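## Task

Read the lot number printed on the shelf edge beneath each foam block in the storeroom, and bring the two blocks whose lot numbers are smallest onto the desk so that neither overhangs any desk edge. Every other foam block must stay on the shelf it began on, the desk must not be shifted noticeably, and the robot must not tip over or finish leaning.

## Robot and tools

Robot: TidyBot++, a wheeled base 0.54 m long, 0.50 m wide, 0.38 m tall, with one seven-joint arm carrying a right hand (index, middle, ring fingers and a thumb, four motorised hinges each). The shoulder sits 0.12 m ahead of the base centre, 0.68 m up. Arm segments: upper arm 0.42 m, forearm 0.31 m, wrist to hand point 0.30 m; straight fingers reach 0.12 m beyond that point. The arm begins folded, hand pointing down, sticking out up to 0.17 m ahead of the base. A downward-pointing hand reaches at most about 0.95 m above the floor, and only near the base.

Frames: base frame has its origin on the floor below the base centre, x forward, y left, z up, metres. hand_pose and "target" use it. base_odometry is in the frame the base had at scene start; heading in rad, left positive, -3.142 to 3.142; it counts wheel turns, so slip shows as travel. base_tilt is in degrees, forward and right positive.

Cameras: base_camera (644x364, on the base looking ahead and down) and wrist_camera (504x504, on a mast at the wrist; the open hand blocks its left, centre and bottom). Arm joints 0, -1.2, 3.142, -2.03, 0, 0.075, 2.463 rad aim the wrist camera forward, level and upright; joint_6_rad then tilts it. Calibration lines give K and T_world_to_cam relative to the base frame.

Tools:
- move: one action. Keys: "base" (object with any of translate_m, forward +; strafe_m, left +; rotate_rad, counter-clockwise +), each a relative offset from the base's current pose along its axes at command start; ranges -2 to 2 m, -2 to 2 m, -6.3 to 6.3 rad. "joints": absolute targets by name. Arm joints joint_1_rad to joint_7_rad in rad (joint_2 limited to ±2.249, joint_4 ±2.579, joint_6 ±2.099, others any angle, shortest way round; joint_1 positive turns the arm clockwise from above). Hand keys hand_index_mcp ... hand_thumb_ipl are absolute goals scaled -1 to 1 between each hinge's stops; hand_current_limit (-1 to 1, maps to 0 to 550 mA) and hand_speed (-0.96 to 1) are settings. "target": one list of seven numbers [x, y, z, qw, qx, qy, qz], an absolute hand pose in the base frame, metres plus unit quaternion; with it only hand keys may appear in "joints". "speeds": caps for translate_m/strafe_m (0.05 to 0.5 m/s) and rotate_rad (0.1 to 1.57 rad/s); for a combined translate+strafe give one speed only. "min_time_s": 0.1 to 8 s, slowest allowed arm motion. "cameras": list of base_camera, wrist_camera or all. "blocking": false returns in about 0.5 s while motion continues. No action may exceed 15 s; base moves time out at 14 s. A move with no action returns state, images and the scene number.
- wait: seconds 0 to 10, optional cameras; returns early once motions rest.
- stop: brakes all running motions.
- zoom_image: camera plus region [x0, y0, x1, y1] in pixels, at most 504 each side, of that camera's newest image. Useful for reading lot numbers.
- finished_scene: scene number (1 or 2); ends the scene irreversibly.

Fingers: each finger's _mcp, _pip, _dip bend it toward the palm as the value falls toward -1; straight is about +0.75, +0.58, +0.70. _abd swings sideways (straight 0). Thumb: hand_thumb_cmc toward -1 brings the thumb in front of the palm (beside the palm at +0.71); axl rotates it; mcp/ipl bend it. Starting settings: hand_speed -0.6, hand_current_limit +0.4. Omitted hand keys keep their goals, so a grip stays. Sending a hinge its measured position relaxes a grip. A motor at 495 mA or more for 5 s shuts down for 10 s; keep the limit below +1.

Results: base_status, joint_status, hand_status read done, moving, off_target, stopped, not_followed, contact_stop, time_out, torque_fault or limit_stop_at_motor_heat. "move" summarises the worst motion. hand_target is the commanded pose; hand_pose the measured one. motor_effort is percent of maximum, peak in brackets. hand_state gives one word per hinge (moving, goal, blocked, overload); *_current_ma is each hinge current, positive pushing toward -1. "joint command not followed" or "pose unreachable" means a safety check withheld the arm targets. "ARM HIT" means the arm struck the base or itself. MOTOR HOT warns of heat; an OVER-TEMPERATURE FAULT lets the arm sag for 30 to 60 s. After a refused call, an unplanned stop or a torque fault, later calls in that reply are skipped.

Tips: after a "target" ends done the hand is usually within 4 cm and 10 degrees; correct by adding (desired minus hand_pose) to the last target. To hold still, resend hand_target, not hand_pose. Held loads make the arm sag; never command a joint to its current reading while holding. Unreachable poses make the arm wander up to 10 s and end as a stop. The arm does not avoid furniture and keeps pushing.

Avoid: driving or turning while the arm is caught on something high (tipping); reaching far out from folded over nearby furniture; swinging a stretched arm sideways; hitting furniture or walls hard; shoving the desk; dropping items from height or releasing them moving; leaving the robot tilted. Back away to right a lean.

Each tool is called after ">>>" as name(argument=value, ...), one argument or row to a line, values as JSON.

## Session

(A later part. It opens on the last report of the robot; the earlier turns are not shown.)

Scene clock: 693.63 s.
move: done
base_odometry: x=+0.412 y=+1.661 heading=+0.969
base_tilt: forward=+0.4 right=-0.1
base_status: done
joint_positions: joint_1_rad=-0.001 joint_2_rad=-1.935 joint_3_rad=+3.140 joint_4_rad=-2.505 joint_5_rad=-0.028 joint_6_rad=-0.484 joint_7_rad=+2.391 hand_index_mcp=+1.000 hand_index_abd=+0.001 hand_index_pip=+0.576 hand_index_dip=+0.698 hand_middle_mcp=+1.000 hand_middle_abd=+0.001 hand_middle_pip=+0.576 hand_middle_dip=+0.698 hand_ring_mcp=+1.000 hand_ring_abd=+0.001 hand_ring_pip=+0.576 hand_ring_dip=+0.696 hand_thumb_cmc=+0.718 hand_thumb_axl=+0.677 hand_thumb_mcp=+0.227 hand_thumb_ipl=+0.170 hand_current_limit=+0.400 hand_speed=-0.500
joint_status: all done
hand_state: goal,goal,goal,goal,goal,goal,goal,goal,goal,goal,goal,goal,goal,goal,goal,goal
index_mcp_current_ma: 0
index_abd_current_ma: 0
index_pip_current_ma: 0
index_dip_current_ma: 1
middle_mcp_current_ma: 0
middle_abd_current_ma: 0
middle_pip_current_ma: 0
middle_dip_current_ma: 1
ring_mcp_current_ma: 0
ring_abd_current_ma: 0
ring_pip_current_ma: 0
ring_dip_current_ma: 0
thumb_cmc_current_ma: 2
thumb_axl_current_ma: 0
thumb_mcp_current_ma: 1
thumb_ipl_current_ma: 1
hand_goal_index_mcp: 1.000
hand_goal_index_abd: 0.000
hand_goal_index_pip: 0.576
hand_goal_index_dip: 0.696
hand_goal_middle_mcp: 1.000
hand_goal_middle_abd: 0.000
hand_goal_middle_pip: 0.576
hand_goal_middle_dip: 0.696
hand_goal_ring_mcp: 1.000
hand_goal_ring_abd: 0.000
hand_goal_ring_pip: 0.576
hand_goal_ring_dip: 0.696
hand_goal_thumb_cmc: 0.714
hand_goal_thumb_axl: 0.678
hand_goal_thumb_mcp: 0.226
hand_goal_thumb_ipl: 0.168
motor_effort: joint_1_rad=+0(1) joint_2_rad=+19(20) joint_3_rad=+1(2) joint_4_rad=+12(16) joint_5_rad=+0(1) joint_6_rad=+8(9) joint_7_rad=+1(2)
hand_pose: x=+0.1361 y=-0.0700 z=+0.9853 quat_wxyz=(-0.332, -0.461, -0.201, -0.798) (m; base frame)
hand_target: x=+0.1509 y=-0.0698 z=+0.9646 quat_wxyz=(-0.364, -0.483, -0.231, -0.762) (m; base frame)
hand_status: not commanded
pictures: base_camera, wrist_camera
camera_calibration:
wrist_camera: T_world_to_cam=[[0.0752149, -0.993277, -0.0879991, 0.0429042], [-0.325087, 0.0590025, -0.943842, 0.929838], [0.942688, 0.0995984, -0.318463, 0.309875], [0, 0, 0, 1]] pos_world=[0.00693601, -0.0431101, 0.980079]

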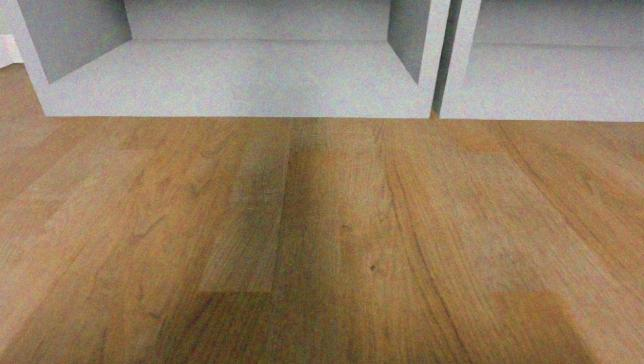

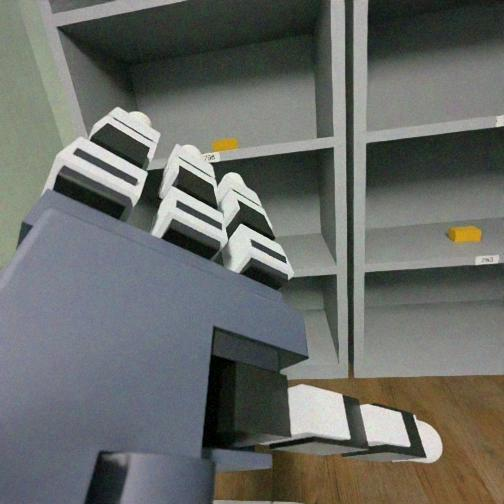

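>>> move(
  base={"rotate_rad": 0.35},
  cameras=["wrist_camera"],
)

Scene clock: 699.07 s.
move: done
base_odometry: x=+0.412 y=+1.661 heading=+1.319
base_tilt: forward=+0.4 right=-0.1
base_status: done
joint_positions: joint_1_rad=-0.001 joint_2_rad=-1.935 joint_3_rad=+3.140 joint_4_rad=-2.505 joint_5_rad=-0.028 joint_6_rad=-0.484 joint_7_rad=+2.391 hand_index_mcp=+1.000 hand_index_abd=+0.001 hand_index_pip=+0.576 hand_index_dip=+0.698 hand_middle_mcp=+1.000 hand_middle_abd=+0.001 hand_middle_pip=+0.576 hand_middle_dip=+0.698 hand_ring_mcp=+1.000 hand_ring_abd=+0.001 hand_ring_pip=+0.576 hand_ring_dip=+0.696 hand_thumb_cmc=+0.718 hand_thumb_axl=+0.677 hand_thumb_mcp=+0.227 hand_thumb_ipl=+0.170 hand_current_limit=+0.400 hand_speed=-0.500
joint_status: not commanded
hand_state: goal,goal,goal,goal,goal,goal,goal,goal,goal,goal,goal,goal,goal,goal,goal,goal
index_mcp_current_ma: 0
index_abd_current_ma: 0
index_pip_current_ma: 0
index_dip_current_ma: 1
middle_mcp_current_ma: 0
middle_abd_current_ma: 0
middle_pip_current_ma: 0
middle_dip_current_ma: 1
ring_mcp_current_ma: 0
ring_abd_current_ma: 0
ring_pip_current_ma: 0
ring_dip_current_ma: 0
thumb_cmc_current_ma: 2
thumb_axl_current_ma: 0
thumb_mcp_current_ma: 1
thumb_ipl_current_ma: 1
hand_goal_index_mcp: 1.000
hand_goal_index_abd: 0.000
hand_goal_index_pip: 0.576
hand_goal_index_dip: 0.696
hand_goal_middle_mcp: 1.000
hand_goal_middle_abd: 0.000
hand_goal_middle_pip: 0.576
hand_goal_middle_dip: 0.696
hand_goal_ring_mcp: 1.000
hand_goal_ring_abd: 0.000
hand_goal_ring_pip: 0.576
hand_goal_ring_dip: 0.696
hand_goal_thumb_cmc: 0.714
hand_goal_thumb_axl: 0.678
hand_goal_thumb_mcp: 0.226
hand_goal_thumb_ipl: 0.168
motor_effort: joint_1_rad=+0(1) joint_2_rad=+17(18) joint_3_rad=+0(1) joint_4_rad=+12(13) joint_5_rad=+0(1) joint_6_rad=+8(8) joint_7_rad=+1(2)
hand_pose: x=+0.1362 y=-0.0699 z=+0.9852 quat_wxyz=(-0.332, -0.461, -0.201, -0.798) (m; base frame)
hand_target: x=+0.1509 y=-0.0698 z=+0.9646 quat_wxyz=(-0.364, -0.483, -0.231, -0.762) (m; base frame)
hand_status: not commanded
pictures: wrist_camera
camera_calibration:
wrist_camera: T_world_to_cam=[[0.0753074, -0.993272, -0.0879752, 0.0428731], [-0.325506, 0.0589058, -0.943703, 0.929732], [0.942536, 0.0997043, -0.31888, 0.310193], [0, 0, 0, 1]] pos_world=[0.00703638, -0.0431095, 0.980077]

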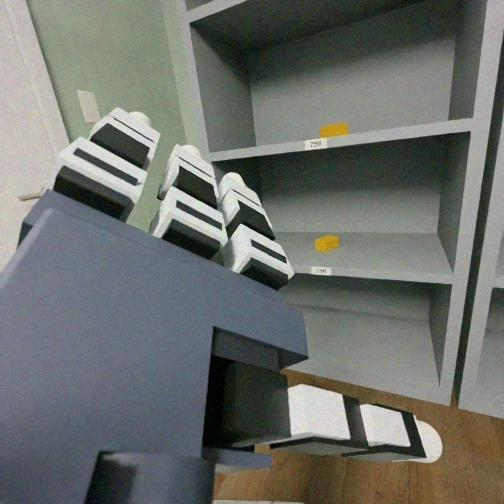

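>>> zoom_image(
  camera="wrist_camera",
  region=[280, 210, 380, 290],
)

>>> zoom_image(
  camera="wrist_camera",
  region=[280, 110, 370, 160],
)

Scaled by 5.040 from the camera's 504x504 image, which has a finer 720x720 frame.

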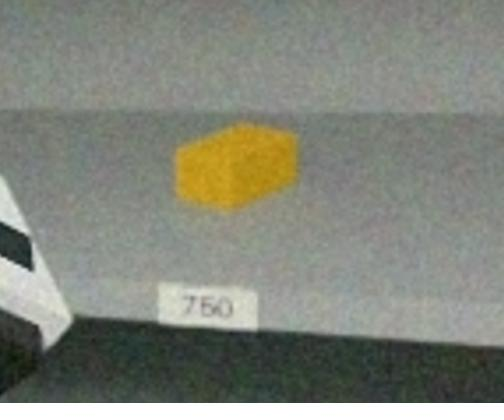

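Scaled by 5.600 from the camera's 504x504 image, which has a finer 720x720 frame.

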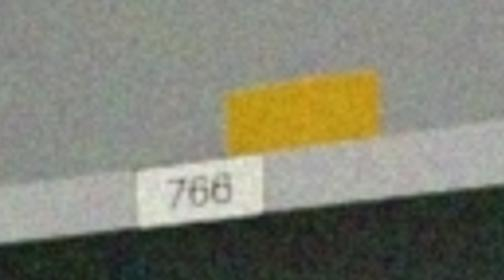

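>>> move(
  base={"translate_m": 0.375, "strafe_m": 0.366, "rotate_rad": -0.469},
  speeds={"translate_m": 0.3},
  cameras=["all"],
)

Scene clock: 763.07 s.
move: done
base_odometry: x=+0.151 y=+2.115 heading=+0.849
base_tilt: forward=+0.4 right=-0.1
base_status: done
joint_positions: joint_1_rad=+0.002 joint_2_rad=-1.935 joint_3_rad=+3.140 joint_4_rad=-2.506 joint_5_rad=-0.028 joint_6_rad=-0.486 joint_7_rad=+2.391 hand_index_mcp=+1.000 hand_index_abd=+0.001 hand_index_pip=+0.576 hand_index_dip=+0.698 hand_middle_mcp=+1.000 hand_middle_abd=+0.001 hand_middle_pip=+0.576 hand_middle_dip=+0.698 hand_ring_mcp=+1.000 hand_ring_abd=+0.001 hand_ring_pip=+0.576 hand_ring_dip=+0.696 hand_thumb_cmc=+0.718 hand_thumb_axl=+0.677 hand_thumb_mcp=+0.227 hand_thumb_ipl=+0.170 hand_current_limit=+0.400 hand_speed=-0.500
joint_status: not commanded
hand_state: goal,goal,goal,goal,goal,goal,goal,goal,goal,goal,goal,goal,goal,goal,goal,goal
index_mcp_current_ma: 0
index_abd_current_ma: 0
index_pip_current_ma: 0
index_dip_current_ma: 1
middle_mcp_current_ma: 0
middle_abd_current_ma: 0
middle_pip_current_ma: 0
middle_dip_current_ma: 1
ring_mcp_current_ma: 0
ring_abd_current_ma: 0
ring_pip_current_ma: 0
ring_dip_current_ma: 0
thumb_cmc_current_ma: 2
thumb_axl_current_ma: 0
thumb_mcp_current_ma: 1
thumb_ipl_current_ma: 1
hand_goal_index_mcp: 1.000
hand_goal_index_abd: 0.000
hand_goal_index_pip: 0.576
hand_goal_index_dip: 0.696
hand_goal_middle_mcp: 1.000
hand_goal_middle_abd: 0.000
hand_goal_middle_pip: 0.576
hand_goal_middle_dip: 0.696
hand_goal_ring_mcp: 1.000
hand_goal_ring_abd: 0.000
hand_goal_ring_pip: 0.576
hand_goal_ring_dip: 0.696
hand_goal_thumb_cmc: 0.714
hand_goal_thumb_axl: 0.678
hand_goal_thumb_mcp: 0.226
hand_goal_thumb_ipl: 0.168
motor_effort: joint_1_rad=+0(2) joint_2_rad=+17(19) joint_3_rad=+1(1) joint_4_rad=+12(13) joint_5_rad=+0(1) joint_6_rad=+8(8) joint_7_rad=+1(2)
hand_pose: x=+0.1369 y=-0.0700 z=+0.9842 quat_wxyz=(-0.333, -0.463, -0.200, -0.797) (m; base frame)
hand_target: x=+0.1509 y=-0.0698 z=+0.9646 quat_wxyz=(-0.364, -0.483, -0.231, -0.762) (m; base frame)
hand_status: not commanded
pictures: base_camera, wrist_camera
camera_calibration:
wrist_camera: T_world_to_cam=[[0.0716911, -0.993527, -0.0881158, 0.0432963], [-0.32789, 0.0599579, -0.942811, 0.92846], [0.941992, 0.0964835, -0.321469, 0.311659], [0, 0, 0, 1]] pos_world=[0.00774879, -0.0427224, 0.979367]

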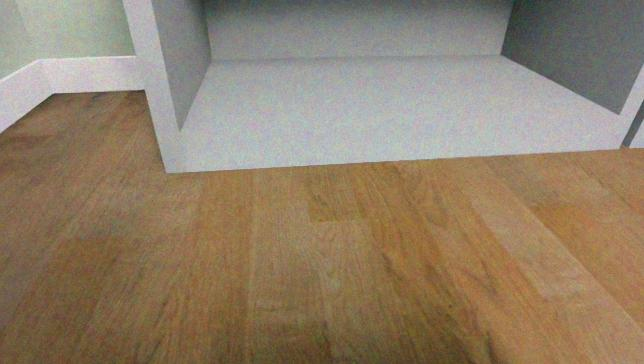

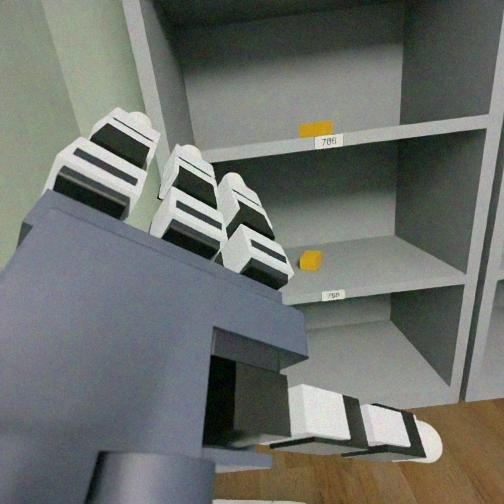

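>>> zoom_image(
  camera="wrist_camera",
  region=[270, 225, 370, 305],
)

Scaled by 5.040 from the camera's 504x504 image, which has a finer 720x720 frame.

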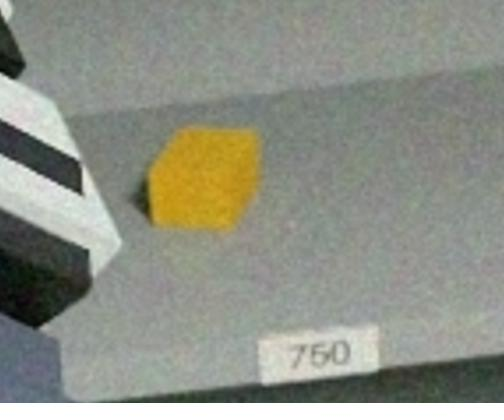

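>>> move(
  base={"translate_m": -0.176, "strafe_m": -0.042, "rotate_rad": -0.334},
  speeds={"translate_m": 0.3},
  cameras=["base_camera"],
)

>>> move(
  joints={"joint_1_rad": 0, "joint_2_rad": 0.44, "joint_4_rad": -1.961, "joint_6_rad": 0.822, "joint_7_rad": -0.08, "hand_index_mcp": 0.479, "hand_middle_mcp": 0.479, "hand_ring_mcp": 0.479, "hand_thumb_cmc": -0.571},
  min_time_s=4,
  cameras=["all"],
)

Scene clock: 822.83 s.
move: done
base_odometry: x=+0.066 y=+1.956 heading=+0.515
base_tilt: forward=+0.4 right=-0.1
base_status: done
joint_positions: joint_1_rad=+0.002 joint_2_rad=-1.936 joint_3_rad=+3.140 joint_4_rad=-2.509 joint_5_rad=-0.028 joint_6_rad=-0.488 joint_7_rad=+2.391 hand_index_mcp=+1.000 hand_index_abd=+0.001 hand_index_pip=+0.576 hand_index_dip=+0.698 hand_middle_mcp=+1.000 hand_middle_abd=+0.001 hand_middle_pip=+0.576 hand_middle_dip=+0.698 hand_ring_mcp=+1.000 hand_ring_abd=+0.002 hand_ring_pip=+0.576 hand_ring_dip=+0.696 hand_thumb_cmc=+0.718 hand_thumb_axl=+0.677 hand_thumb_mcp=+0.227 hand_thumb_ipl=+0.170 hand_current_limit=+0.400 hand_speed=-0.500
joint_status: not commanded
hand_state: goal,goal,goal,goal,goal,goal,goal,goal,goal,goal,goal,goal,goal,goal,goal,goal
index_mcp_current_ma: 0
index_abd_current_ma: 0
index_pip_current_ma: 0
index_dip_current_ma: 1
middle_mcp_current_ma: 0
middle_abd_current_ma: 0
middle_pip_current_ma: 0
middle_dip_current_ma: 1
ring_mcp_current_ma: 0
ring_abd_current_ma: 0
ring_pip_current_ma: 0
ring_dip_current_ma: 0
thumb_cmc_current_ma: 2
thumb_axl_current_ma: 0
thumb_mcp_current_ma: 1
thumb_ipl_current_ma: 1
hand_goal_index_mcp: 1.000
hand_goal_index_abd: 0.000
hand_goal_index_pip: 0.576
hand_goal_index_dip: 0.696
hand_goal_middle_mcp: 1.000
hand_goal_middle_abd: 0.000
hand_goal_middle_pip: 0.576
hand_goal_middle_dip: 0.696
hand_goal_ring_mcp: 1.000
hand_goal_ring_abd: 0.000
hand_goal_ring_pip: 0.576
hand_goal_ring_dip: 0.696
hand_goal_thumb_cmc: 0.714
hand_goal_thumb_axl: 0.678
hand_goal_thumb_mcp: 0.226
hand_goal_thumb_ipl: 0.168
motor_effort: joint_1_rad=+0(1) joint_2_rad=+18(19) joint_3_rad=+0(1) joint_4_rad=+13(14) joint_5_rad=+0(1) joint_6_rad=+8(8) joint_7_rad=+1(2)
hand_pose: x=+0.1382 y=-0.0700 z=+0.9827 quat_wxyz=(-0.332, -0.464, -0.201, -0.796) (m; base frame)
hand_target: x=+0.1509 y=-0.0698 z=+0.9646 quat_wxyz=(-0.364, -0.483, -0.231, -0.762) (m; base frame)
hand_status: not commanded
pictures: base_camera

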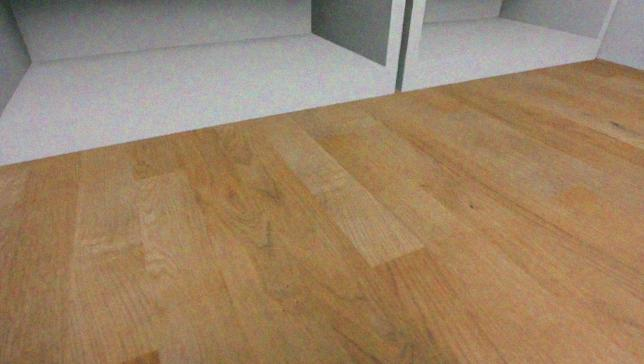

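Scene clock: 827.47 s.
move: done
base_odometry: x=+0.066 y=+1.956 heading=+0.515
base_tilt: forward=+0.4 right=-0.1
base_status: not commanded
joint_positions: joint_1_rad=+0.002 joint_2_rad=+0.427 joint_3_rad=+3.140 joint_4_rad=-1.981 joint_5_rad=-0.028 joint_6_rad=+0.734 joint_7_rad=-0.007 hand_index_mcp=+0.472 hand_index_abd=+0.001 hand_index_pip=+0.576 hand_index_dip=+0.698 hand_middle_mcp=+0.474 hand_middle_abd=+0.001 hand_middle_pip=+0.576 hand_middle_dip=+0.698 hand_ring_mcp=+0.473 hand_ring_abd=+0.002 hand_ring_pip=+0.576 hand_ring_dip=+0.696 hand_thumb_cmc=-0.568 hand_thumb_axl=+0.677 hand_thumb_mcp=+0.227 hand_thumb_ipl=+0.170 hand_current_limit=+0.400 hand_speed=-0.500
joint_status: all done
hand_state: goal,goal,goal,goal,goal,goal,goal,goal,goal,goal,goal,goal,goal,goal,goal,goal
index_mcp_current_ma: -6
index_abd_current_ma: 0
index_pip_current_ma: 0
index_dip_current_ma: 1
middle_mcp_current_ma: -5
middle_abd_current_ma: 0
middle_pip_current_ma: 0
middle_dip_current_ma: 1
ring_mcp_current_ma: -6
ring_abd_current_ma: 0
ring_pip_current_ma: 0
ring_dip_current_ma: 0
thumb_cmc_current_ma: 1
thumb_axl_current_ma: 0
thumb_mcp_current_ma: 1
thumb_ipl_current_ma: 1
hand_goal_index_mcp: 0.480
hand_goal_index_abd: 0.000
hand_goal_index_pip: 0.576
hand_goal_index_dip: 0.696
hand_goal_middle_mcp: 0.480
hand_goal_middle_abd: 0.000
hand_goal_middle_pip: 0.576
hand_goal_middle_dip: 0.696
hand_goal_ring_mcp: 0.480
hand_goal_ring_abd: 0.000
hand_goal_ring_pip: 0.576
hand_goal_ring_dip: 0.696
hand_goal_thumb_cmc: -0.570
hand_goal_thumb_axl: 0.678
hand_goal_thumb_mcp: 0.226
hand_goal_thumb_ipl: 0.168
motor_effort: joint_1_rad=-1(2) joint_2_rad=-26(29) joint_3_rad=+0(1) joint_4_rad=+14(20) joint_5_rad=+0(2) joint_6_rad=+9(10) joint_7_rad=+1(3)
hand_pose: x=+0.7953 y=+0.0202 z=+0.7163 quat_wxyz=(+0.475, -0.513, +0.537, -0.472) (m; base frame)
hand_target: x=+0.8111 y=+0.0305 z=+0.7451 quat_wxyz=(+0.517, -0.482, +0.522, -0.478) (m; base frame)
hand_status: not commanded
pictures: base_camera, wrist_camera
camera_calibration:
wrist_camera: T_world_to_cam=[[-0.0377716, 0.806313, -0.590282, 0.472611], [-0.681723, 0.411104, 0.605183, 0.0518504], [0.730634, 0.425268, 0.534154, -0.854879], [0, 0, 0, 1]] pos_world=[0.677803, -0.0388357, 0.704232]

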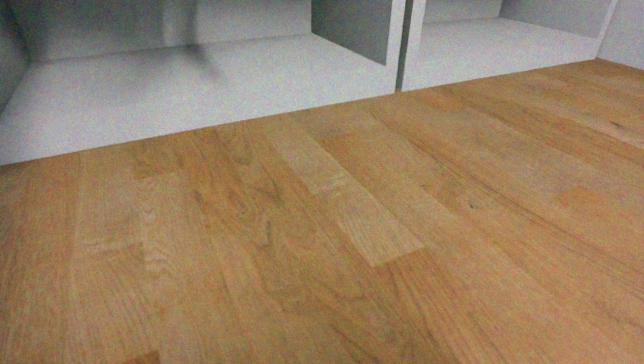

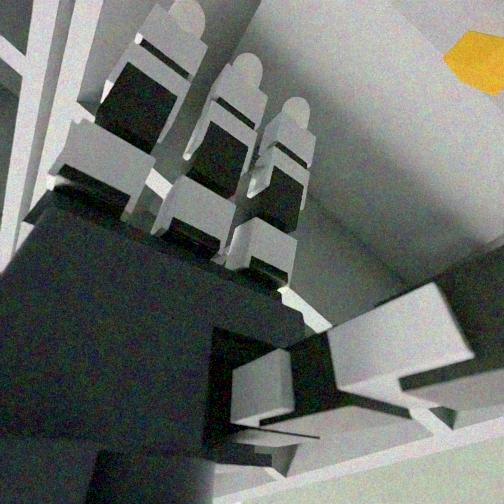

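>>> zoom_image(
  camera="wrist_camera",
  region=[404, 0, 504, 100],
)

Scaled by 5.040 from the camera's 504x504 image, which has a finer 720x720 frame.

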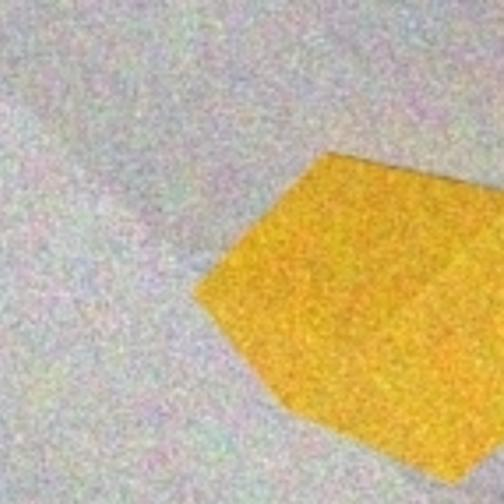

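>>> move(
  base={"translate_m": 0.322, "strafe_m": 0.258},
  speeds={"translate_m": 0.2},
  cameras=["all"],
)

Scene clock: 845.93 s.
move: done
base_odometry: x=+0.219 y=+2.339 heading=+0.515
base_tilt: forward=+0.4 right=-0.1
base_status: done
joint_positions: joint_1_rad=+0.000 joint_2_rad=+0.428 joint_3_rad=+3.140 joint_4_rad=-1.976 joint_5_rad=-0.028 joint_6_rad=+0.738 joint_7_rad=-0.008 hand_index_mcp=+0.472 hand_index_abd=+0.001 hand_index_pip=+0.576 hand_index_dip=+0.698 hand_middle_mcp=+0.473 hand_middle_abd=+0.001 hand_middle_pip=+0.576 hand_middle_dip=+0.698 hand_ring_mcp=+0.472 hand_ring_abd=+0.001 hand_ring_pip=+0.576 hand_ring_dip=+0.696 hand_thumb_cmc=-0.569 hand_thumb_axl=+0.677 hand_thumb_mcp=+0.227 hand_thumb_ipl=+0.170 hand_current_limit=+0.400 hand_speed=-0.500
joint_status: not commanded
hand_state: goal,goal,goal,goal,goal,goal,goal,goal,goal,goal,goal,goal,goal,goal,goal,goal
index_mcp_current_ma: -7
index_abd_current_ma: 0
index_pip_current_ma: 0
index_dip_current_ma: 1
middle_mcp_current_ma: -5
middle_abd_current_ma: 0
middle_pip_current_ma: 0
middle_dip_current_ma: 1
ring_mcp_current_ma: -7
ring_abd_current_ma: 0
ring_pip_current_ma: 0
ring_dip_current_ma: 0
thumb_cmc_current_ma: 0
thumb_axl_current_ma: 0
thumb_mcp_current_ma: 1
thumb_ipl_current_ma: 1
hand_goal_index_mcp: 0.480
hand_goal_index_abd: 0.000
hand_goal_index_pip: 0.576
hand_goal_index_dip: 0.696
hand_goal_middle_mcp: 0.480
hand_goal_middle_abd: 0.000
hand_goal_middle_pip: 0.576
hand_goal_middle_dip: 0.696
hand_goal_ring_mcp: 0.480
hand_goal_ring_abd: 0.000
hand_goal_ring_pip: 0.576
hand_goal_ring_dip: 0.696
hand_goal_thumb_cmc: -0.570
hand_goal_thumb_axl: 0.678
hand_goal_thumb_mcp: 0.226
hand_goal_thumb_ipl: 0.168
motor_effort: joint_1_rad=+0(2) joint_2_rad=-27(29) joint_3_rad=+0(2) joint_4_rad=+15(15) joint_5_rad=+0(1) joint_6_rad=+9(10) joint_7_rad=+0(2)
hand_pose: x=+0.7973 y=+0.0215 z=+0.7190 quat_wxyz=(+0.478, -0.511, +0.535, -0.473) (m; base frame)
hand_target: x=+0.8111 y=+0.0305 z=+0.7451 quat_wxyz=(+0.517, -0.482, +0.522, -0.478) (m; base frame)
hand_status: not commanded
pictures: base_camera, wrist_camera
camera_calibration:
wrist_camera: T_world_to_cam=[[-0.0346546, 0.807224, -0.589227, 0.469913], [-0.686749, 0.409099, 0.600844, 0.0582073], [0.726068, 0.425473, 0.540183, -0.859058], [0, 0, 0, 1]] pos_world=[0.679993, -0.0376318, 0.705961]

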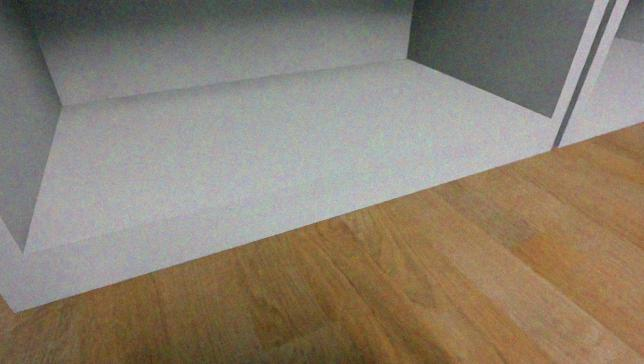

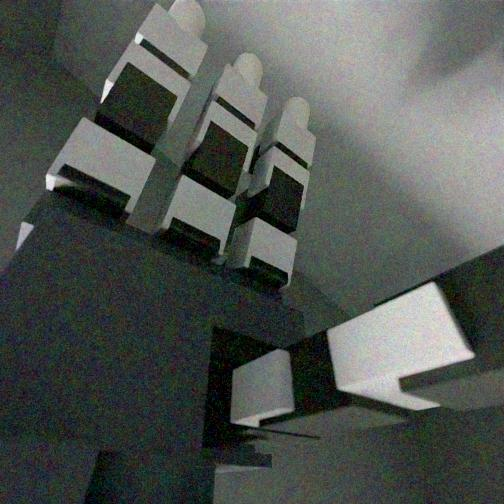

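>>> move(
  joints={"joint_2_rad": 0.54, "joint_4_rad": -2.04, "joint_6_rad": 0.94},
  min_time_s=2,
  cameras=["wrist_camera"],
)

Scene clock: 856.70 s.
move: done
base_odometry: x=+0.219 y=+2.339 heading=+0.515
base_tilt: forward=+0.4 right=-0.1
base_status: not commanded
joint_positions: joint_1_rad=+0.000 joint_2_rad=+0.519 joint_3_rad=+3.140 joint_4_rad=-2.011 joint_5_rad=-0.028 joint_6_rad=+0.852 joint_7_rad=-0.008 hand_index_mcp=+0.472 hand_index_abd=+0.001 hand_index_pip=+0.576 hand_index_dip=+0.698 hand_middle_mcp=+0.473 hand_middle_abd=+0.001 hand_middle_pip=+0.576 hand_middle_dip=+0.698 hand_ring_mcp=+0.472 hand_ring_abd=+0.001 hand_ring_pip=+0.576 hand_ring_dip=+0.696 hand_thumb_cmc=-0.569 hand_thumb_axl=+0.677 hand_thumb_mcp=+0.227 hand_thumb_ipl=+0.170 hand_current_limit=+0.400 hand_speed=-0.500
joint_status: all done
hand_state: goal,goal,goal,goal,goal,goal,goal,goal,goal,goal,goal,goal,goal,goal,goal,goal
index_mcp_current_ma: -7
index_abd_current_ma: 0
index_pip_current_ma: 0
index_dip_current_ma: 1
middle_mcp_current_ma: -5
middle_abd_current_ma: 0
middle_pip_current_ma: 0
middle_dip_current_ma: 1
ring_mcp_current_ma: -7
ring_abd_current_ma: 0
ring_pip_current_ma: 0
ring_dip_current_ma: 0
thumb_cmc_current_ma: 0
thumb_axl_current_ma: 0
thumb_mcp_current_ma: 1
thumb_ipl_current_ma: 1
hand_goal_index_mcp: 0.480
hand_goal_index_abd: 0.000
hand_goal_index_pip: 0.576
hand_goal_index_dip: 0.696
hand_goal_middle_mcp: 0.480
hand_goal_middle_abd: 0.000
hand_goal_middle_pip: 0.576
hand_goal_middle_dip: 0.696
hand_goal_ring_mcp: 0.480
hand_goal_ring_abd: 0.000
hand_goal_ring_pip: 0.576
hand_goal_ring_dip: 0.696
hand_goal_thumb_cmc: -0.570
hand_goal_thumb_axl: 0.678
hand_goal_thumb_mcp: 0.226
hand_goal_thumb_ipl: 0.168
motor_effort: joint_1_rad=-1(1) joint_2_rad=-27(28) joint_3_rad=+0(1) joint_4_rad=+13(15) joint_5_rad=+0(1) joint_6_rad=+8(10) joint_7_rad=+1(2)
hand_pose: x=+0.7994 y=+0.0206 z=+0.6737 quat_wxyz=(+0.474, -0.514, +0.538, -0.471) (m; base frame)
hand_target: x=+0.7978 y=+0.0305 z=+0.6731 quat_wxyz=(+0.501, -0.496, +0.537, -0.463) (m; base frame)
hand_status: not commanded
pictures: wrist_camera
camera_calibration:
wrist_camera: T_world_to_cam=[[-0.0394079, 0.805883, -0.590762, 0.448858], [-0.679318, 0.411968, 0.607297, 0.0769158], [0.732785, 0.425247, 0.531216, -0.83499], [0, 0, 0, 1]] pos_world=[0.681807, -0.038337, 0.662018]

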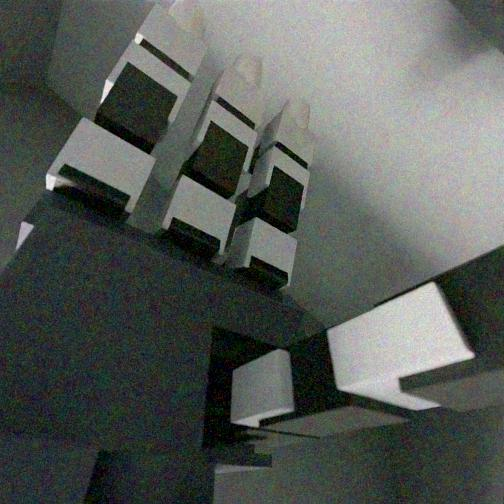

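>>> move(
  joints={"joint_2_rad": 0.585, "joint_4_rad": -2.062, "joint_6_rad": 1.005},
  min_time_s=1.5,
)

>>> move(
  joints={"joint_2_rad": 0.608, "joint_4_rad": -2.073, "joint_6_rad": 1.038},
  min_time_s=1.2,
  cameras=["wrist_camera"],
)

Scene clock: 862.37 s.
move: done
base_odometry: x=+0.219 y=+2.339 heading=+0.515
base_tilt: forward=+0.4 right=-0.1
base_status: not commanded
joint_positions: joint_1_rad=+0.000 joint_2_rad=+0.563 joint_3_rad=+3.140 joint_4_rad=-2.033 joint_5_rad=-0.028 joint_6_rad=+0.917 joint_7_rad=-0.008 hand_index_mcp=+0.472 hand_index_abd=+0.001 hand_index_pip=+0.576 hand_index_dip=+0.698 hand_middle_mcp=+0.473 hand_middle_abd=+0.001 hand_middle_pip=+0.576 hand_middle_dip=+0.698 hand_ring_mcp=+0.472 hand_ring_abd=+0.001 hand_ring_pip=+0.576 hand_ring_dip=+0.696 hand_thumb_cmc=-0.569 hand_thumb_axl=+0.677 hand_thumb_mcp=+0.227 hand_thumb_ipl=+0.170 hand_current_limit=+0.400 hand_speed=-0.500
joint_status: all done
hand_state: goal,goal,goal,goal,goal,goal,goal,goal,goal,goal,goal,goal,goal,goal,goal,goal
index_mcp_current_ma: -7
index_abd_current_ma: 0
index_pip_current_ma: 0
index_dip_current_ma: 1
middle_mcp_current_ma: -5
middle_abd_current_ma: 0
middle_pip_current_ma: 0
middle_dip_current_ma: 1
ring_mcp_current_ma: -7
ring_abd_current_ma: 0
ring_pip_current_ma: 0
ring_dip_current_ma: 0
thumb_cmc_current_ma: 0
thumb_axl_current_ma: 0
thumb_mcp_current_ma: 1
thumb_ipl_current_ma: 1
hand_goal_index_mcp: 0.480
hand_goal_index_abd: 0.000
hand_goal_index_pip: 0.576
hand_goal_index_dip: 0.696
hand_goal_middle_mcp: 0.480
hand_goal_middle_abd: 0.000
hand_goal_middle_pip: 0.576
hand_goal_middle_dip: 0.696
hand_goal_ring_mcp: 0.480
hand_goal_ring_abd: 0.000
hand_goal_ring_pip: 0.576
hand_goal_ring_dip: 0.696
hand_goal_thumb_cmc: -0.570
hand_goal_thumb_axl: 0.678
hand_goal_thumb_mcp: 0.226
hand_goal_thumb_ipl: 0.168
motor_effort: joint_1_rad=+0(1) joint_2_rad=-29(29) joint_3_rad=-1(1) joint_4_rad=+12(14) joint_5_rad=+0(1) joint_6_rad=+9(9) joint_7_rad=+1(2)
hand_pose: x=+0.7978 y=+0.0201 z=+0.6528 quat_wxyz=(+0.473, -0.514, +0.538, -0.472) (m; base frame)
hand_target: x=+0.7954 y=+0.0305 z=+0.6517 quat_wxyz=(+0.501, -0.496, +0.538, -0.462) (m; base frame)
hand_status: not commanded
pictures: none

Scene clock: 863.87 s.
move: done
base_odometry: x=+0.219 y=+2.339 heading=+0.515
base_tilt: forward=+0.4 right=-0.1
base_status: not commanded
joint_positions: joint_1_rad=+0.000 joint_2_rad=+0.585 joint_3_rad=+3.140 joint_4_rad=-2.044 joint_5_rad=-0.028 joint_6_rad=+0.950 joint_7_rad=-0.008 hand_index_mcp=+0.472 hand_index_abd=+0.001 hand_index_pip=+0.576 hand_index_dip=+0.698 hand_middle_mcp=+0.473 hand_middle_abd=+0.001 hand_middle_pip=+0.576 hand_middle_dip=+0.698 hand_ring_mcp=+0.472 hand_ring_abd=+0.001 hand_ring_pip=+0.576 hand_ring_dip=+0.696 hand_thumb_cmc=-0.569 hand_thumb_axl=+0.677 hand_thumb_mcp=+0.227 hand_thumb_ipl=+0.170 hand_current_limit=+0.400 hand_speed=-0.500
joint_status: all done
hand_state: goal,goal,goal,goal,goal,goal,goal,goal,goal,goal,goal,goal,goal,goal,goal,goal
index_mcp_current_ma: -7
index_abd_current_ma: 0
index_pip_current_ma: 0
index_dip_current_ma: 1
middle_mcp_current_ma: -5
middle_abd_current_ma: 0
middle_pip_current_ma: 0
middle_dip_current_ma: 1
ring_mcp_current_ma: -7
ring_abd_current_ma: 0
ring_pip_current_ma: 0
ring_dip_current_ma: 0
thumb_cmc_current_ma: 0
thumb_axl_current_ma: 0
thumb_mcp_current_ma: 1
thumb_ipl_current_ma: 1
hand_goal_index_mcp: 0.480
hand_goal_index_abd: 0.000
hand_goal_index_pip: 0.576
hand_goal_index_dip: 0.696
hand_goal_middle_mcp: 0.480
hand_goal_middle_abd: 0.000
hand_goal_middle_pip: 0.576
hand_goal_middle_dip: 0.696
hand_goal_ring_mcp: 0.480
hand_goal_ring_abd: 0.000
hand_goal_ring_pip: 0.576
hand_goal_ring_dip: 0.696
hand_goal_thumb_cmc: -0.570
hand_goal_thumb_axl: 0.678
hand_goal_thumb_mcp: 0.226
hand_goal_thumb_ipl: 0.168
motor_effort: joint_1_rad=+0(1) joint_2_rad=-29(29) joint_3_rad=-1(1) joint_4_rad=+12(13) joint_5_rad=+0(1) joint_6_rad=+9(9) joint_7_rad=+1(2)
hand_pose: x=+0.7966 y=+0.0199 z=+0.6423 quat_wxyz=(+0.473, -0.514, +0.538, -0.472) (m; base frame)
hand_target: x=+0.7938 y=+0.0305 z=+0.6411 quat_wxyz=(+0.500, -0.497, +0.538, -0.462) (m; base frame)
hand_status: not commanded
pictures: wrist_camera
camera_calibration:
wrist_camera: T_world_to_cam=[[-0.0387455, 0.804593, -0.592562, 0.431493], [-0.678121, 0.41438, 0.606994, 0.0935538], [0.733929, 0.425347, 0.529555, -0.815811], [0, 0, 0, 1]] pos_world=[0.678906, -0.0389401, 0.630917]

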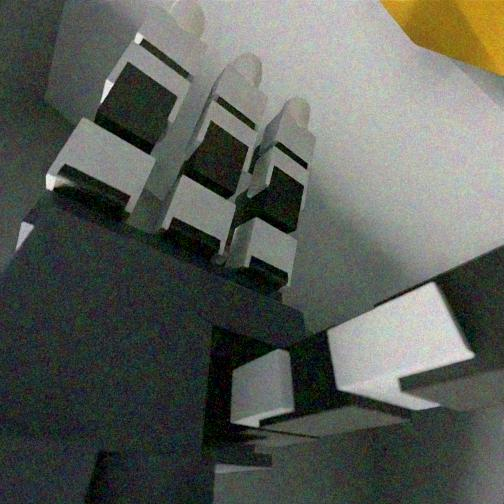

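>>> zoom_image(
  camera="wrist_camera",
  region=[374, 0, 504, 130],
)

Scaled by 3.877 from the camera's 504x504 image, which has a finer 720x720 frame.

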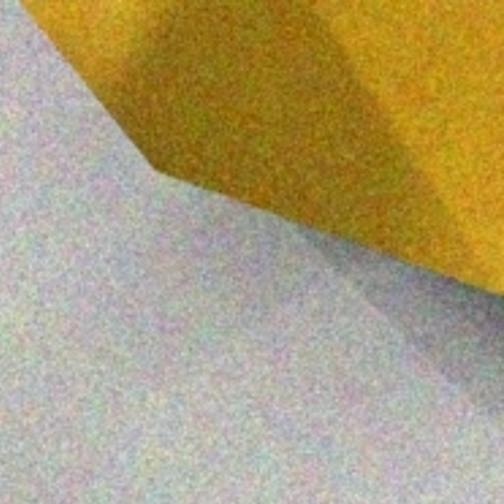

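>>> move(
  joints={"joint_2_rad": 0.65, "joint_4_rad": -2.09, "joint_6_rad": 1.095},
  min_time_s=1.5,
)

>>> move(
  joints={"joint_2_rad": 0.673, "joint_4_rad": -2.097, "joint_6_rad": 1.125},
  min_time_s=1.2,
  cameras=["wrist_camera"],
)

Scene clock: 882.93 s.
move: done
base_odometry: x=+0.219 y=+2.339 heading=+0.515
base_tilt: forward=+0.4 right=-0.1
base_status: not commanded
joint_positions: joint_1_rad=+0.000 joint_2_rad=+0.627 joint_3_rad=+3.140 joint_4_rad=-2.062 joint_5_rad=-0.028 joint_6_rad=+1.007 joint_7_rad=-0.008 hand_index_mcp=+0.472 hand_index_abd=+0.001 hand_index_pip=+0.576 hand_index_dip=+0.698 hand_middle_mcp=+0.473 hand_middle_abd=+0.001 hand_middle_pip=+0.576 hand_middle_dip=+0.698 hand_ring_mcp=+0.472 hand_ring_abd=+0.001 hand_ring_pip=+0.576 hand_ring_dip=+0.696 hand_thumb_cmc=-0.569 hand_thumb_axl=+0.677 hand_thumb_mcp=+0.227 hand_thumb_ipl=+0.170 hand_current_limit=+0.400 hand_speed=-0.500
joint_status: all done
hand_state: goal,goal,goal,goal,goal,goal,goal,goal,goal,goal,goal,goal,goal,goal,goal,goal
index_mcp_current_ma: -7
index_abd_current_ma: 0
index_pip_current_ma: 0
index_dip_current_ma: 1
middle_mcp_current_ma: -5
middle_abd_current_ma: 0
middle_pip_current_ma: 0
middle_dip_current_ma: 1
ring_mcp_current_ma: -7
ring_abd_current_ma: 0
ring_pip_current_ma: 0
ring_dip_current_ma: 0
thumb_cmc_current_ma: 0
thumb_axl_current_ma: 0
thumb_mcp_current_ma: 1
thumb_ipl_current_ma: 1
hand_goal_index_mcp: 0.480
hand_goal_index_abd: 0.000
hand_goal_index_pip: 0.576
hand_goal_index_dip: 0.696
hand_goal_middle_mcp: 0.480
hand_goal_middle_abd: 0.000
hand_goal_middle_pip: 0.576
hand_goal_middle_dip: 0.696
hand_goal_ring_mcp: 0.480
hand_goal_ring_abd: 0.000
hand_goal_ring_pip: 0.576
hand_goal_ring_dip: 0.696
hand_goal_thumb_cmc: -0.570
hand_goal_thumb_axl: 0.678
hand_goal_thumb_mcp: 0.226
hand_goal_thumb_ipl: 0.168
motor_effort: joint_1_rad=+0(1) joint_2_rad=-28(30) joint_3_rad=-1(1) joint_4_rad=+11(12) joint_5_rad=+0(1) joint_6_rad=+9(10) joint_7_rad=+1(2)
hand_pose: x=+0.7941 y=+0.0195 z=+0.6224 quat_wxyz=(+0.471, -0.515, +0.539, -0.472) (m; base frame)
hand_target: x=+0.7910 y=+0.0305 z=+0.6224 quat_wxyz=(+0.500, -0.497, +0.539, -0.462) (m; base frame)
hand_status: not commanded
pictures: none

Scene clock: 884.40 s.
move: done
base_odometry: x=+0.219 y=+2.339 heading=+0.515
base_tilt: forward=+0.4 right=-0.1
base_status: not commanded
joint_positions: joint_1_rad=+0.000 joint_2_rad=+0.650 joint_3_rad=+3.140 joint_4_rad=-2.069 joint_5_rad=-0.028 joint_6_rad=+1.037 joint_7_rad=-0.008 hand_index_mcp=+0.472 hand_index_abd=+0.001 hand_index_pip=+0.576 hand_index_dip=+0.698 hand_middle_mcp=+0.473 hand_middle_abd=+0.001 hand_middle_pip=+0.576 hand_middle_dip=+0.698 hand_ring_mcp=+0.472 hand_ring_abd=+0.001 hand_ring_pip=+0.576 hand_ring_dip=+0.696 hand_thumb_cmc=-0.569 hand_thumb_axl=+0.677 hand_thumb_mcp=+0.227 hand_thumb_ipl=+0.170 hand_current_limit=+0.400 hand_speed=-0.500
joint_status: all done
hand_state: goal,goal,goal,goal,goal,goal,goal,goal,goal,goal,goal,goal,goal,goal,goal,goal
index_mcp_current_ma: -7
index_abd_current_ma: 0
index_pip_current_ma: 0
index_dip_current_ma: 1
middle_mcp_current_ma: -5
middle_abd_current_ma: 0
middle_pip_current_ma: 0
middle_dip_current_ma: 1
ring_mcp_current_ma: -7
ring_abd_current_ma: 0
ring_pip_current_ma: 0
ring_dip_current_ma: 0
thumb_cmc_current_ma: 0
thumb_axl_current_ma: 0
thumb_mcp_current_ma: 1
thumb_ipl_current_ma: 1
hand_goal_index_mcp: 0.480
hand_goal_index_abd: 0.000
hand_goal_index_pip: 0.576
hand_goal_index_dip: 0.696
hand_goal_middle_mcp: 0.480
hand_goal_middle_abd: 0.000
hand_goal_middle_pip: 0.576
hand_goal_middle_dip: 0.696
hand_goal_ring_mcp: 0.480
hand_goal_ring_abd: 0.000
hand_goal_ring_pip: 0.576
hand_goal_ring_dip: 0.696
hand_goal_thumb_cmc: -0.570
hand_goal_thumb_axl: 0.678
hand_goal_thumb_mcp: 0.226
hand_goal_thumb_ipl: 0.168
motor_effort: joint_1_rad=+0(1) joint_2_rad=-29(30) joint_3_rad=-1(1) joint_4_rad=+10(12) joint_5_rad=+0(1) joint_6_rad=+9(10) joint_7_rad=+0(2)
hand_pose: x=+0.7933 y=+0.0193 z=+0.6129 quat_wxyz=(+0.471, -0.515, +0.539, -0.472) (m; base frame)
hand_target: x=+0.7899 y=+0.0305 z=+0.6129 quat_wxyz=(+0.500, -0.497, +0.539, -0.462) (m; base frame)
hand_status: not commanded
pictures: wrist_camera
camera_calibration:
wrist_camera: T_world_to_cam=[[-0.0395464, 0.803394, -0.594133, 0.415993], [-0.675861, 0.416441, 0.608103, 0.106851], [0.735968, 0.425599, 0.526514, -0.797374], [0, 0, 0, 1]] pos_world=[0.675509, -0.0393419, 0.602007]

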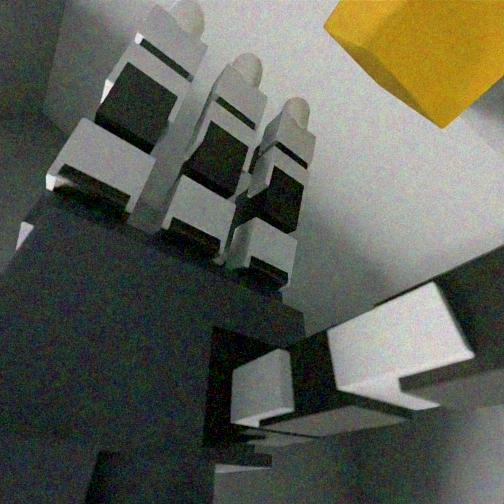

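>>> zoom_image(
  camera="wrist_camera",
  region=[314, 0, 504, 140],
)

Scaled by 2.653 from the camera's 504x504 image, which has a finer 720x720 frame.

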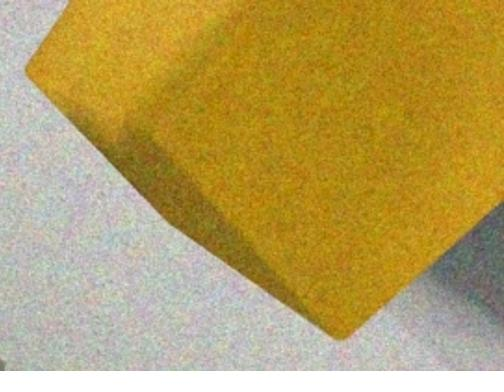

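>>> move(
  joints={"joint_2_rad": 0.694, "joint_4_rad": -2.105, "joint_6_rad": 1.152},
  min_time_s=1.2,
)

>>> move(
  base={"translate_m": 0.086, "strafe_m": 0.02},
  speeds={"translate_m": 0.05},
  cameras=["wrist_camera"],
)

Scene clock: 904.17 s.
move: done
base_odometry: x=+0.219 y=+2.339 heading=+0.515
base_tilt: forward=+0.4 right=-0.1
base_status: not commanded
joint_positions: joint_1_rad=+0.000 joint_2_rad=+0.671 joint_3_rad=+3.140 joint_4_rad=-2.077 joint_5_rad=-0.028 joint_6_rad=+1.064 joint_7_rad=-0.008 hand_index_mcp=+0.472 hand_index_abd=+0.001 hand_index_pip=+0.576 hand_index_dip=+0.698 hand_middle_mcp=+0.473 hand_middle_abd=+0.001 hand_middle_pip=+0.576 hand_middle_dip=+0.698 hand_ring_mcp=+0.472 hand_ring_abd=+0.001 hand_ring_pip=+0.576 hand_ring_dip=+0.696 hand_thumb_cmc=-0.569 hand_thumb_axl=+0.677 hand_thumb_mcp=+0.227 hand_thumb_ipl=+0.170 hand_current_limit=+0.400 hand_speed=-0.500
joint_status: all done
hand_state: goal,goal,goal,goal,goal,goal,goal,goal,goal,goal,goal,goal,goal,goal,goal,goal
index_mcp_current_ma: -7
index_abd_current_ma: 0
index_pip_current_ma: 0
index_dip_current_ma: 1
middle_mcp_current_ma: -5
middle_abd_current_ma: 0
middle_pip_current_ma: 0
middle_dip_current_ma: 1
ring_mcp_current_ma: -7
ring_abd_current_ma: 0
ring_pip_current_ma: 0
ring_dip_current_ma: 0
thumb_cmc_current_ma: 0
thumb_axl_current_ma: 0
thumb_mcp_current_ma: 1
thumb_ipl_current_ma: 1
hand_goal_index_mcp: 0.480
hand_goal_index_abd: 0.000
hand_goal_index_pip: 0.576
hand_goal_index_dip: 0.696
hand_goal_middle_mcp: 0.480
hand_goal_middle_abd: 0.000
hand_goal_middle_pip: 0.576
hand_goal_middle_dip: 0.696
hand_goal_ring_mcp: 0.480
hand_goal_ring_abd: 0.000
hand_goal_ring_pip: 0.576
hand_goal_ring_dip: 0.696
hand_goal_thumb_cmc: -0.570
hand_goal_thumb_axl: 0.678
hand_goal_thumb_mcp: 0.226
hand_goal_thumb_ipl: 0.168
motor_effort: joint_1_rad=+1(1) joint_2_rad=-29(30) joint_3_rad=-1(1) joint_4_rad=+10(11) joint_5_rad=+0(1) joint_6_rad=+9(10) joint_7_rad=+1(2)
hand_pose: x=+0.7915 y=+0.0191 z=+0.6032 quat_wxyz=(+0.470, -0.516, +0.539, -0.472) (m; base frame)
hand_target: x=+0.7880 y=+0.0305 z=+0.6035 quat_wxyz=(+0.499, -0.497, +0.539, -0.461) (m; base frame)
hand_status: not commanded
pictures: none

Scene clock: 906.40 s.
move: done
base_odometry: x=+0.284 y=+2.399 heading=+0.515
base_tilt: forward=+0.4 right=-0.1
base_status: done
joint_positions: joint_1_rad=+0.000 joint_2_rad=+0.674 joint_3_rad=+3.140 joint_4_rad=-2.081 joint_5_rad=-0.028 joint_6_rad=+1.066 joint_7_rad=-0.008 hand_index_mcp=+0.472 hand_index_abd=+0.001 hand_index_pip=+0.576 hand_index_dip=+0.698 hand_middle_mcp=+0.473 hand_middle_abd=+0.001 hand_middle_pip=+0.576 hand_middle_dip=+0.698 hand_ring_mcp=+0.472 hand_ring_abd=+0.001 hand_ring_pip=+0.576 hand_ring_dip=+0.696 hand_thumb_cmc=-0.569 hand_thumb_axl=+0.677 hand_thumb_mcp=+0.227 hand_thumb_ipl=+0.170 hand_current_limit=+0.400 hand_speed=-0.500
joint_status: not commanded
hand_state: goal,goal,goal,goal,goal,goal,goal,goal,goal,goal,goal,goal,goal,goal,goal,goal
index_mcp_current_ma: -7
index_abd_current_ma: 0
index_pip_current_ma: 0
index_dip_current_ma: 1
middle_mcp_current_ma: -5
middle_abd_current_ma: 0
middle_pip_current_ma: 0
middle_dip_current_ma: 1
ring_mcp_current_ma: -7
ring_abd_current_ma: 0
ring_pip_current_ma: 0
ring_dip_current_ma: 0
thumb_cmc_current_ma: 0
thumb_axl_current_ma: 0
thumb_mcp_current_ma: 1
thumb_ipl_current_ma: 1
hand_goal_index_mcp: 0.480
hand_goal_index_abd: 0.000
hand_goal_index_pip: 0.576
hand_goal_index_dip: 0.696
hand_goal_middle_mcp: 0.480
hand_goal_middle_abd: 0.000
hand_goal_middle_pip: 0.576
hand_goal_middle_dip: 0.696
hand_goal_ring_mcp: 0.480
hand_goal_ring_abd: 0.000
hand_goal_ring_pip: 0.576
hand_goal_ring_dip: 0.696
hand_goal_thumb_cmc: -0.570
hand_goal_thumb_axl: 0.678
hand_goal_thumb_mcp: 0.226
hand_goal_thumb_ipl: 0.168
motor_effort: joint_1_rad=+0(2) joint_2_rad=-28(31) joint_3_rad=+0(1) joint_4_rad=+10(11) joint_5_rad=+1(1) joint_6_rad=+9(9) joint_7_rad=+0(2)
hand_pose: x=+0.7899 y=+0.0190 z=+0.5998 quat_wxyz=(+0.469, -0.517, +0.540, -0.470) (m; base frame)
hand_target: x=+0.7880 y=+0.0305 z=+0.6035 quat_wxyz=(+0.499, -0.497, +0.539, -0.461) (m; base frame)
hand_status: not commanded
pictures: wrist_camera
camera_calibration:
wrist_camera: T_world_to_cam=[[-0.0439438, 0.802979, -0.594385, 0.411895], [-0.670851, 0.417151, 0.613143, 0.105643], [0.740289, 0.425687, 0.520348, -0.787597], [0, 0, 0, 1]] pos_world=[0.67202, -0.0395425, 0.589874]

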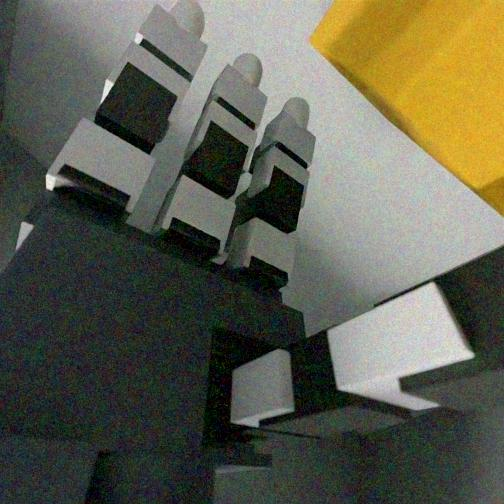

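>>> move(
  base={"translate_m": 0.012},
  speeds={"translate_m": 0.05},
  joints={"hand_speed": -0.8, "hand_index_mcp": 0.18, "hand_middle_mcp": 0.18, "hand_index_pip": 0.139, "hand_middle_pip": 0.139},
  cameras=["wrist_camera"],
)

Scene clock: 912.37 s.
move: done
base_odometry: x=+0.295 y=+2.405 heading=+0.515
base_tilt: forward=+0.4 right=-0.1
base_status: done
joint_positions: joint_1_rad=+0.000 joint_2_rad=+0.676 joint_3_rad=+3.140 joint_4_rad=-2.083 joint_5_rad=-0.028 joint_6_rad=+1.067 joint_7_rad=-0.008 hand_index_mcp=+0.175 hand_index_abd=+0.001 hand_index_pip=+0.142 hand_index_dip=+0.698 hand_middle_mcp=+0.176 hand_middle_abd=+0.001 hand_middle_pip=+0.142 hand_middle_dip=+0.698 hand_ring_mcp=+0.472 hand_ring_abd=+0.001 hand_ring_pip=+0.576 hand_ring_dip=+0.696 hand_thumb_cmc=-0.569 hand_thumb_axl=+0.677 hand_thumb_mcp=+0.227 hand_thumb_ipl=+0.170 hand_current_limit=+0.400 hand_speed=-0.800
joint_status: all done
hand_state: goal,goal,goal,goal,goal,goal,goal,goal,goal,goal,goal,goal,goal,goal,goal,goal
index_mcp_current_ma: -3
index_abd_current_ma: 0
index_pip_current_ma: 1
index_dip_current_ma: 1
middle_mcp_current_ma: -2
middle_abd_current_ma: 0
middle_pip_current_ma: 1
middle_dip_current_ma: 1
ring_mcp_current_ma: -7
ring_abd_current_ma: 0
ring_pip_current_ma: 0
ring_dip_current_ma: 0
thumb_cmc_current_ma: 0
thumb_axl_current_ma: 0
thumb_mcp_current_ma: 1
thumb_ipl_current_ma: 1
hand_goal_index_mcp: 0.180
hand_goal_index_abd: 0.000
hand_goal_index_pip: 0.140
hand_goal_index_dip: 0.696
hand_goal_middle_mcp: 0.180
hand_goal_middle_abd: 0.000
hand_goal_middle_pip: 0.140
hand_goal_middle_dip: 0.696
hand_goal_ring_mcp: 0.480
hand_goal_ring_abd: 0.000
hand_goal_ring_pip: 0.576
hand_goal_ring_dip: 0.696
hand_goal_thumb_cmc: -0.570
hand_goal_thumb_axl: 0.678
hand_goal_thumb_mcp: 0.226
hand_goal_thumb_ipl: 0.168
motor_effort: joint_1_rad=+0(1) joint_2_rad=-29(30) joint_3_rad=-1(1) joint_4_rad=+10(11) joint_5_rad=+0(1) joint_6_rad=+9(9) joint_7_rad=+1(2)
hand_pose: x=+0.7890 y=+0.0190 z=+0.5977 quat_wxyz=(+0.468, -0.518, +0.541, -0.470) (m; base frame)
hand_target: x=+0.7880 y=+0.0305 z=+0.6035 quat_wxyz=(+0.499, -0.497, +0.539, -0.461) (m; base frame)
hand_status: not commanded
pictures: wrist_camera
camera_calibration:
wrist_camera: T_world_to_cam=[[-0.0459225, 0.80295, -0.594275, 0.412099], [-0.66876, 0.417207, 0.615385, 0.103375], [0.742059, 0.425687, 0.517821, -0.785743], [0, 0, 0, 1]] pos_world=[0.671125, -0.0395426, 0.588159]

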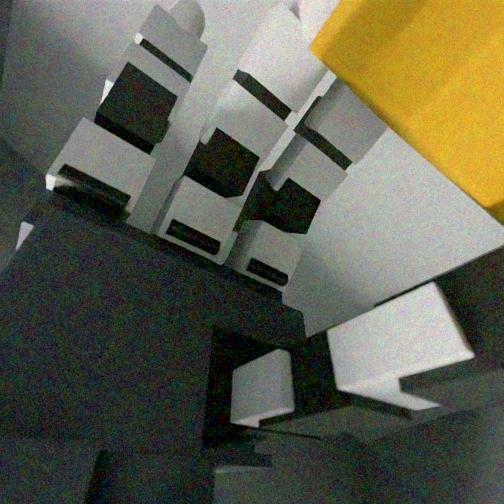

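>>> move(
  joints={"joint_2_rad": 0.655, "joint_4_rad": -2.085, "joint_6_rad": 1.13},
  min_time_s=1,
)

>>> move(
  joints={"hand_speed": -0.85, "hand_index_mcp": 0, "hand_middle_mcp": 0},
  cameras=["wrist_camera"],
)

Scene clock: 916.77 s.
move: done
base_odometry: x=+0.295 y=+2.405 heading=+0.515
base_tilt: forward=+0.4 right=-0.1
base_status: not commanded
joint_positions: joint_1_rad=+0.000 joint_2_rad=+0.676 joint_3_rad=+3.140 joint_4_rad=-2.083 joint_5_rad=-0.028 joint_6_rad=+1.067 joint_7_rad=-0.008 hand_index_mcp=+0.175 hand_index_abd=+0.001 hand_index_pip=+0.142 hand_index_dip=+0.698 hand_middle_mcp=+0.176 hand_middle_abd=+0.001 hand_middle_pip=+0.142 hand_middle_dip=+0.698 hand_ring_mcp=+0.472 hand_ring_abd=+0.001 hand_ring_pip=+0.576 hand_ring_dip=+0.696 hand_thumb_cmc=-0.569 hand_thumb_axl=+0.677 hand_thumb_mcp=+0.227 hand_thumb_ipl=+0.170 hand_current_limit=+0.400 hand_speed=-0.800
joint_status: all done
hand_state: goal,goal,goal,goal,goal,goal,goal,goal,goal,goal,goal,goal,goal,goal,goal,goal
index_mcp_current_ma: -3
index_abd_current_ma: 0
index_pip_current_ma: 1
index_dip_current_ma: 1
middle_mcp_current_ma: -2
middle_abd_current_ma: 0
middle_pip_current_ma: 1
middle_dip_current_ma: 1
ring_mcp_current_ma: -7
ring_abd_current_ma: 0
ring_pip_current_ma: 0
ring_dip_current_ma: 0
thumb_cmc_current_ma: 0
thumb_axl_current_ma: 0
thumb_mcp_current_ma: 1
thumb_ipl_current_ma: 1
hand_goal_index_mcp: 0.180
hand_goal_index_abd: 0.000
hand_goal_index_pip: 0.140
hand_goal_index_dip: 0.696
hand_goal_middle_mcp: 0.180
hand_goal_middle_abd: 0.000
hand_goal_middle_pip: 0.140
hand_goal_middle_dip: 0.696
hand_goal_ring_mcp: 0.480
hand_goal_ring_abd: 0.000
hand_goal_ring_pip: 0.576
hand_goal_ring_dip: 0.696
hand_goal_thumb_cmc: -0.570
hand_goal_thumb_axl: 0.678
hand_goal_thumb_mcp: 0.226
hand_goal_thumb_ipl: 0.168
motor_effort: joint_1_rad=+0(1) joint_2_rad=-29(30) joint_3_rad=-1(1) joint_4_rad=+10(11) joint_5_rad=+0(1) joint_6_rad=+9(9) joint_7_rad=+1(2)
hand_pose: x=+0.7890 y=+0.0190 z=+0.5977 quat_wxyz=(+0.468, -0.518, +0.541, -0.470) (m; base frame)
hand_target: x=+0.7962 y=+0.0305 z=+0.6315 quat_wxyz=(+0.509, -0.489, +0.530, -0.470) (m; base frame)
hand_status: not commanded
pictures: none

Scene clock: 917.53 s.
move: done
base_odometry: x=+0.295 y=+2.405 heading=+0.515
base_tilt: forward=+0.4 right=-0.1
base_status: not commanded
joint_positions: joint_1_rad=+0.000 joint_2_rad=+0.676 joint_3_rad=+3.140 joint_4_rad=-2.083 joint_5_rad=-0.028 joint_6_rad=+1.067 joint_7_rad=-0.008 hand_index_mcp=+0.007 hand_index_abd=+0.001 hand_index_pip=+0.142 hand_index_dip=+0.698 hand_middle_mcp=+0.005 hand_middle_abd=+0.001 hand_middle_pip=+0.142 hand_middle_dip=+0.698 hand_ring_mcp=+0.472 hand_ring_abd=+0.001 hand_ring_pip=+0.576 hand_ring_dip=+0.696 hand_thumb_cmc=-0.569 hand_thumb_axl=+0.677 hand_thumb_mcp=+0.229 hand_thumb_ipl=+0.170 hand_current_limit=+0.400 hand_speed=-0.850
joint_status: all done
hand_state: goal,goal,goal,goal,goal,goal,goal,goal,goal,goal,goal,goal,goal,goal,goal,goal
index_mcp_current_ma: 5
index_abd_current_ma: 0
index_pip_current_ma: 1
index_dip_current_ma: 1
middle_mcp_current_ma: 4
middle_abd_current_ma: 0
middle_pip_current_ma: 1
middle_dip_current_ma: 1
ring_mcp_current_ma: -7
ring_abd_current_ma: 0
ring_pip_current_ma: 0
ring_dip_current_ma: 0
thumb_cmc_current_ma: 0
thumb_axl_current_ma: 0
thumb_mcp_current_ma: 2
thumb_ipl_current_ma: 1
hand_goal_index_mcp: 0.000
hand_goal_index_abd: 0.000
hand_goal_index_pip: 0.140
hand_goal_index_dip: 0.696
hand_goal_middle_mcp: 0.000
hand_goal_middle_abd: 0.000
hand_goal_middle_pip: 0.140
hand_goal_middle_dip: 0.696
hand_goal_ring_mcp: 0.480
hand_goal_ring_abd: 0.000
hand_goal_ring_pip: 0.576
hand_goal_ring_dip: 0.696
hand_goal_thumb_cmc: -0.570
hand_goal_thumb_axl: 0.678
hand_goal_thumb_mcp: 0.226
hand_goal_thumb_ipl: 0.168
motor_effort: joint_1_rad=+0(1) joint_2_rad=-28(29) joint_3_rad=-1(1) joint_4_rad=+10(10) joint_5_rad=+0(1) joint_6_rad=+8(9) joint_7_rad=+1(2)
hand_pose: x=+0.7890 y=+0.0190 z=+0.5977 quat_wxyz=(+0.468, -0.518, +0.541, -0.470) (m; base frame)
hand_target: x=+0.7962 y=+0.0305 z=+0.6315 quat_wxyz=(+0.509, -0.489, +0.530, -0.470) (m; base frame)
hand_status: not commanded
pictures: wrist_camera
camera_calibration:
wrist_camera: T_world_to_cam=[[-0.0459225, 0.80295, -0.594275, 0.412099], [-0.66876, 0.417207, 0.615385, 0.103375], [0.742059, 0.425687, 0.517821, -0.785743], [0, 0, 0, 1]] pos_world=[0.671125, -0.0395426, 0.588159]

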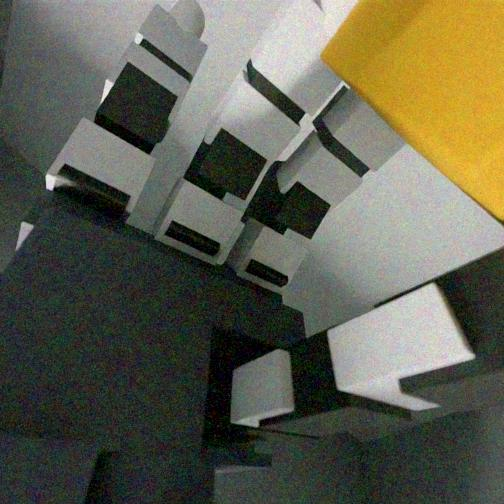

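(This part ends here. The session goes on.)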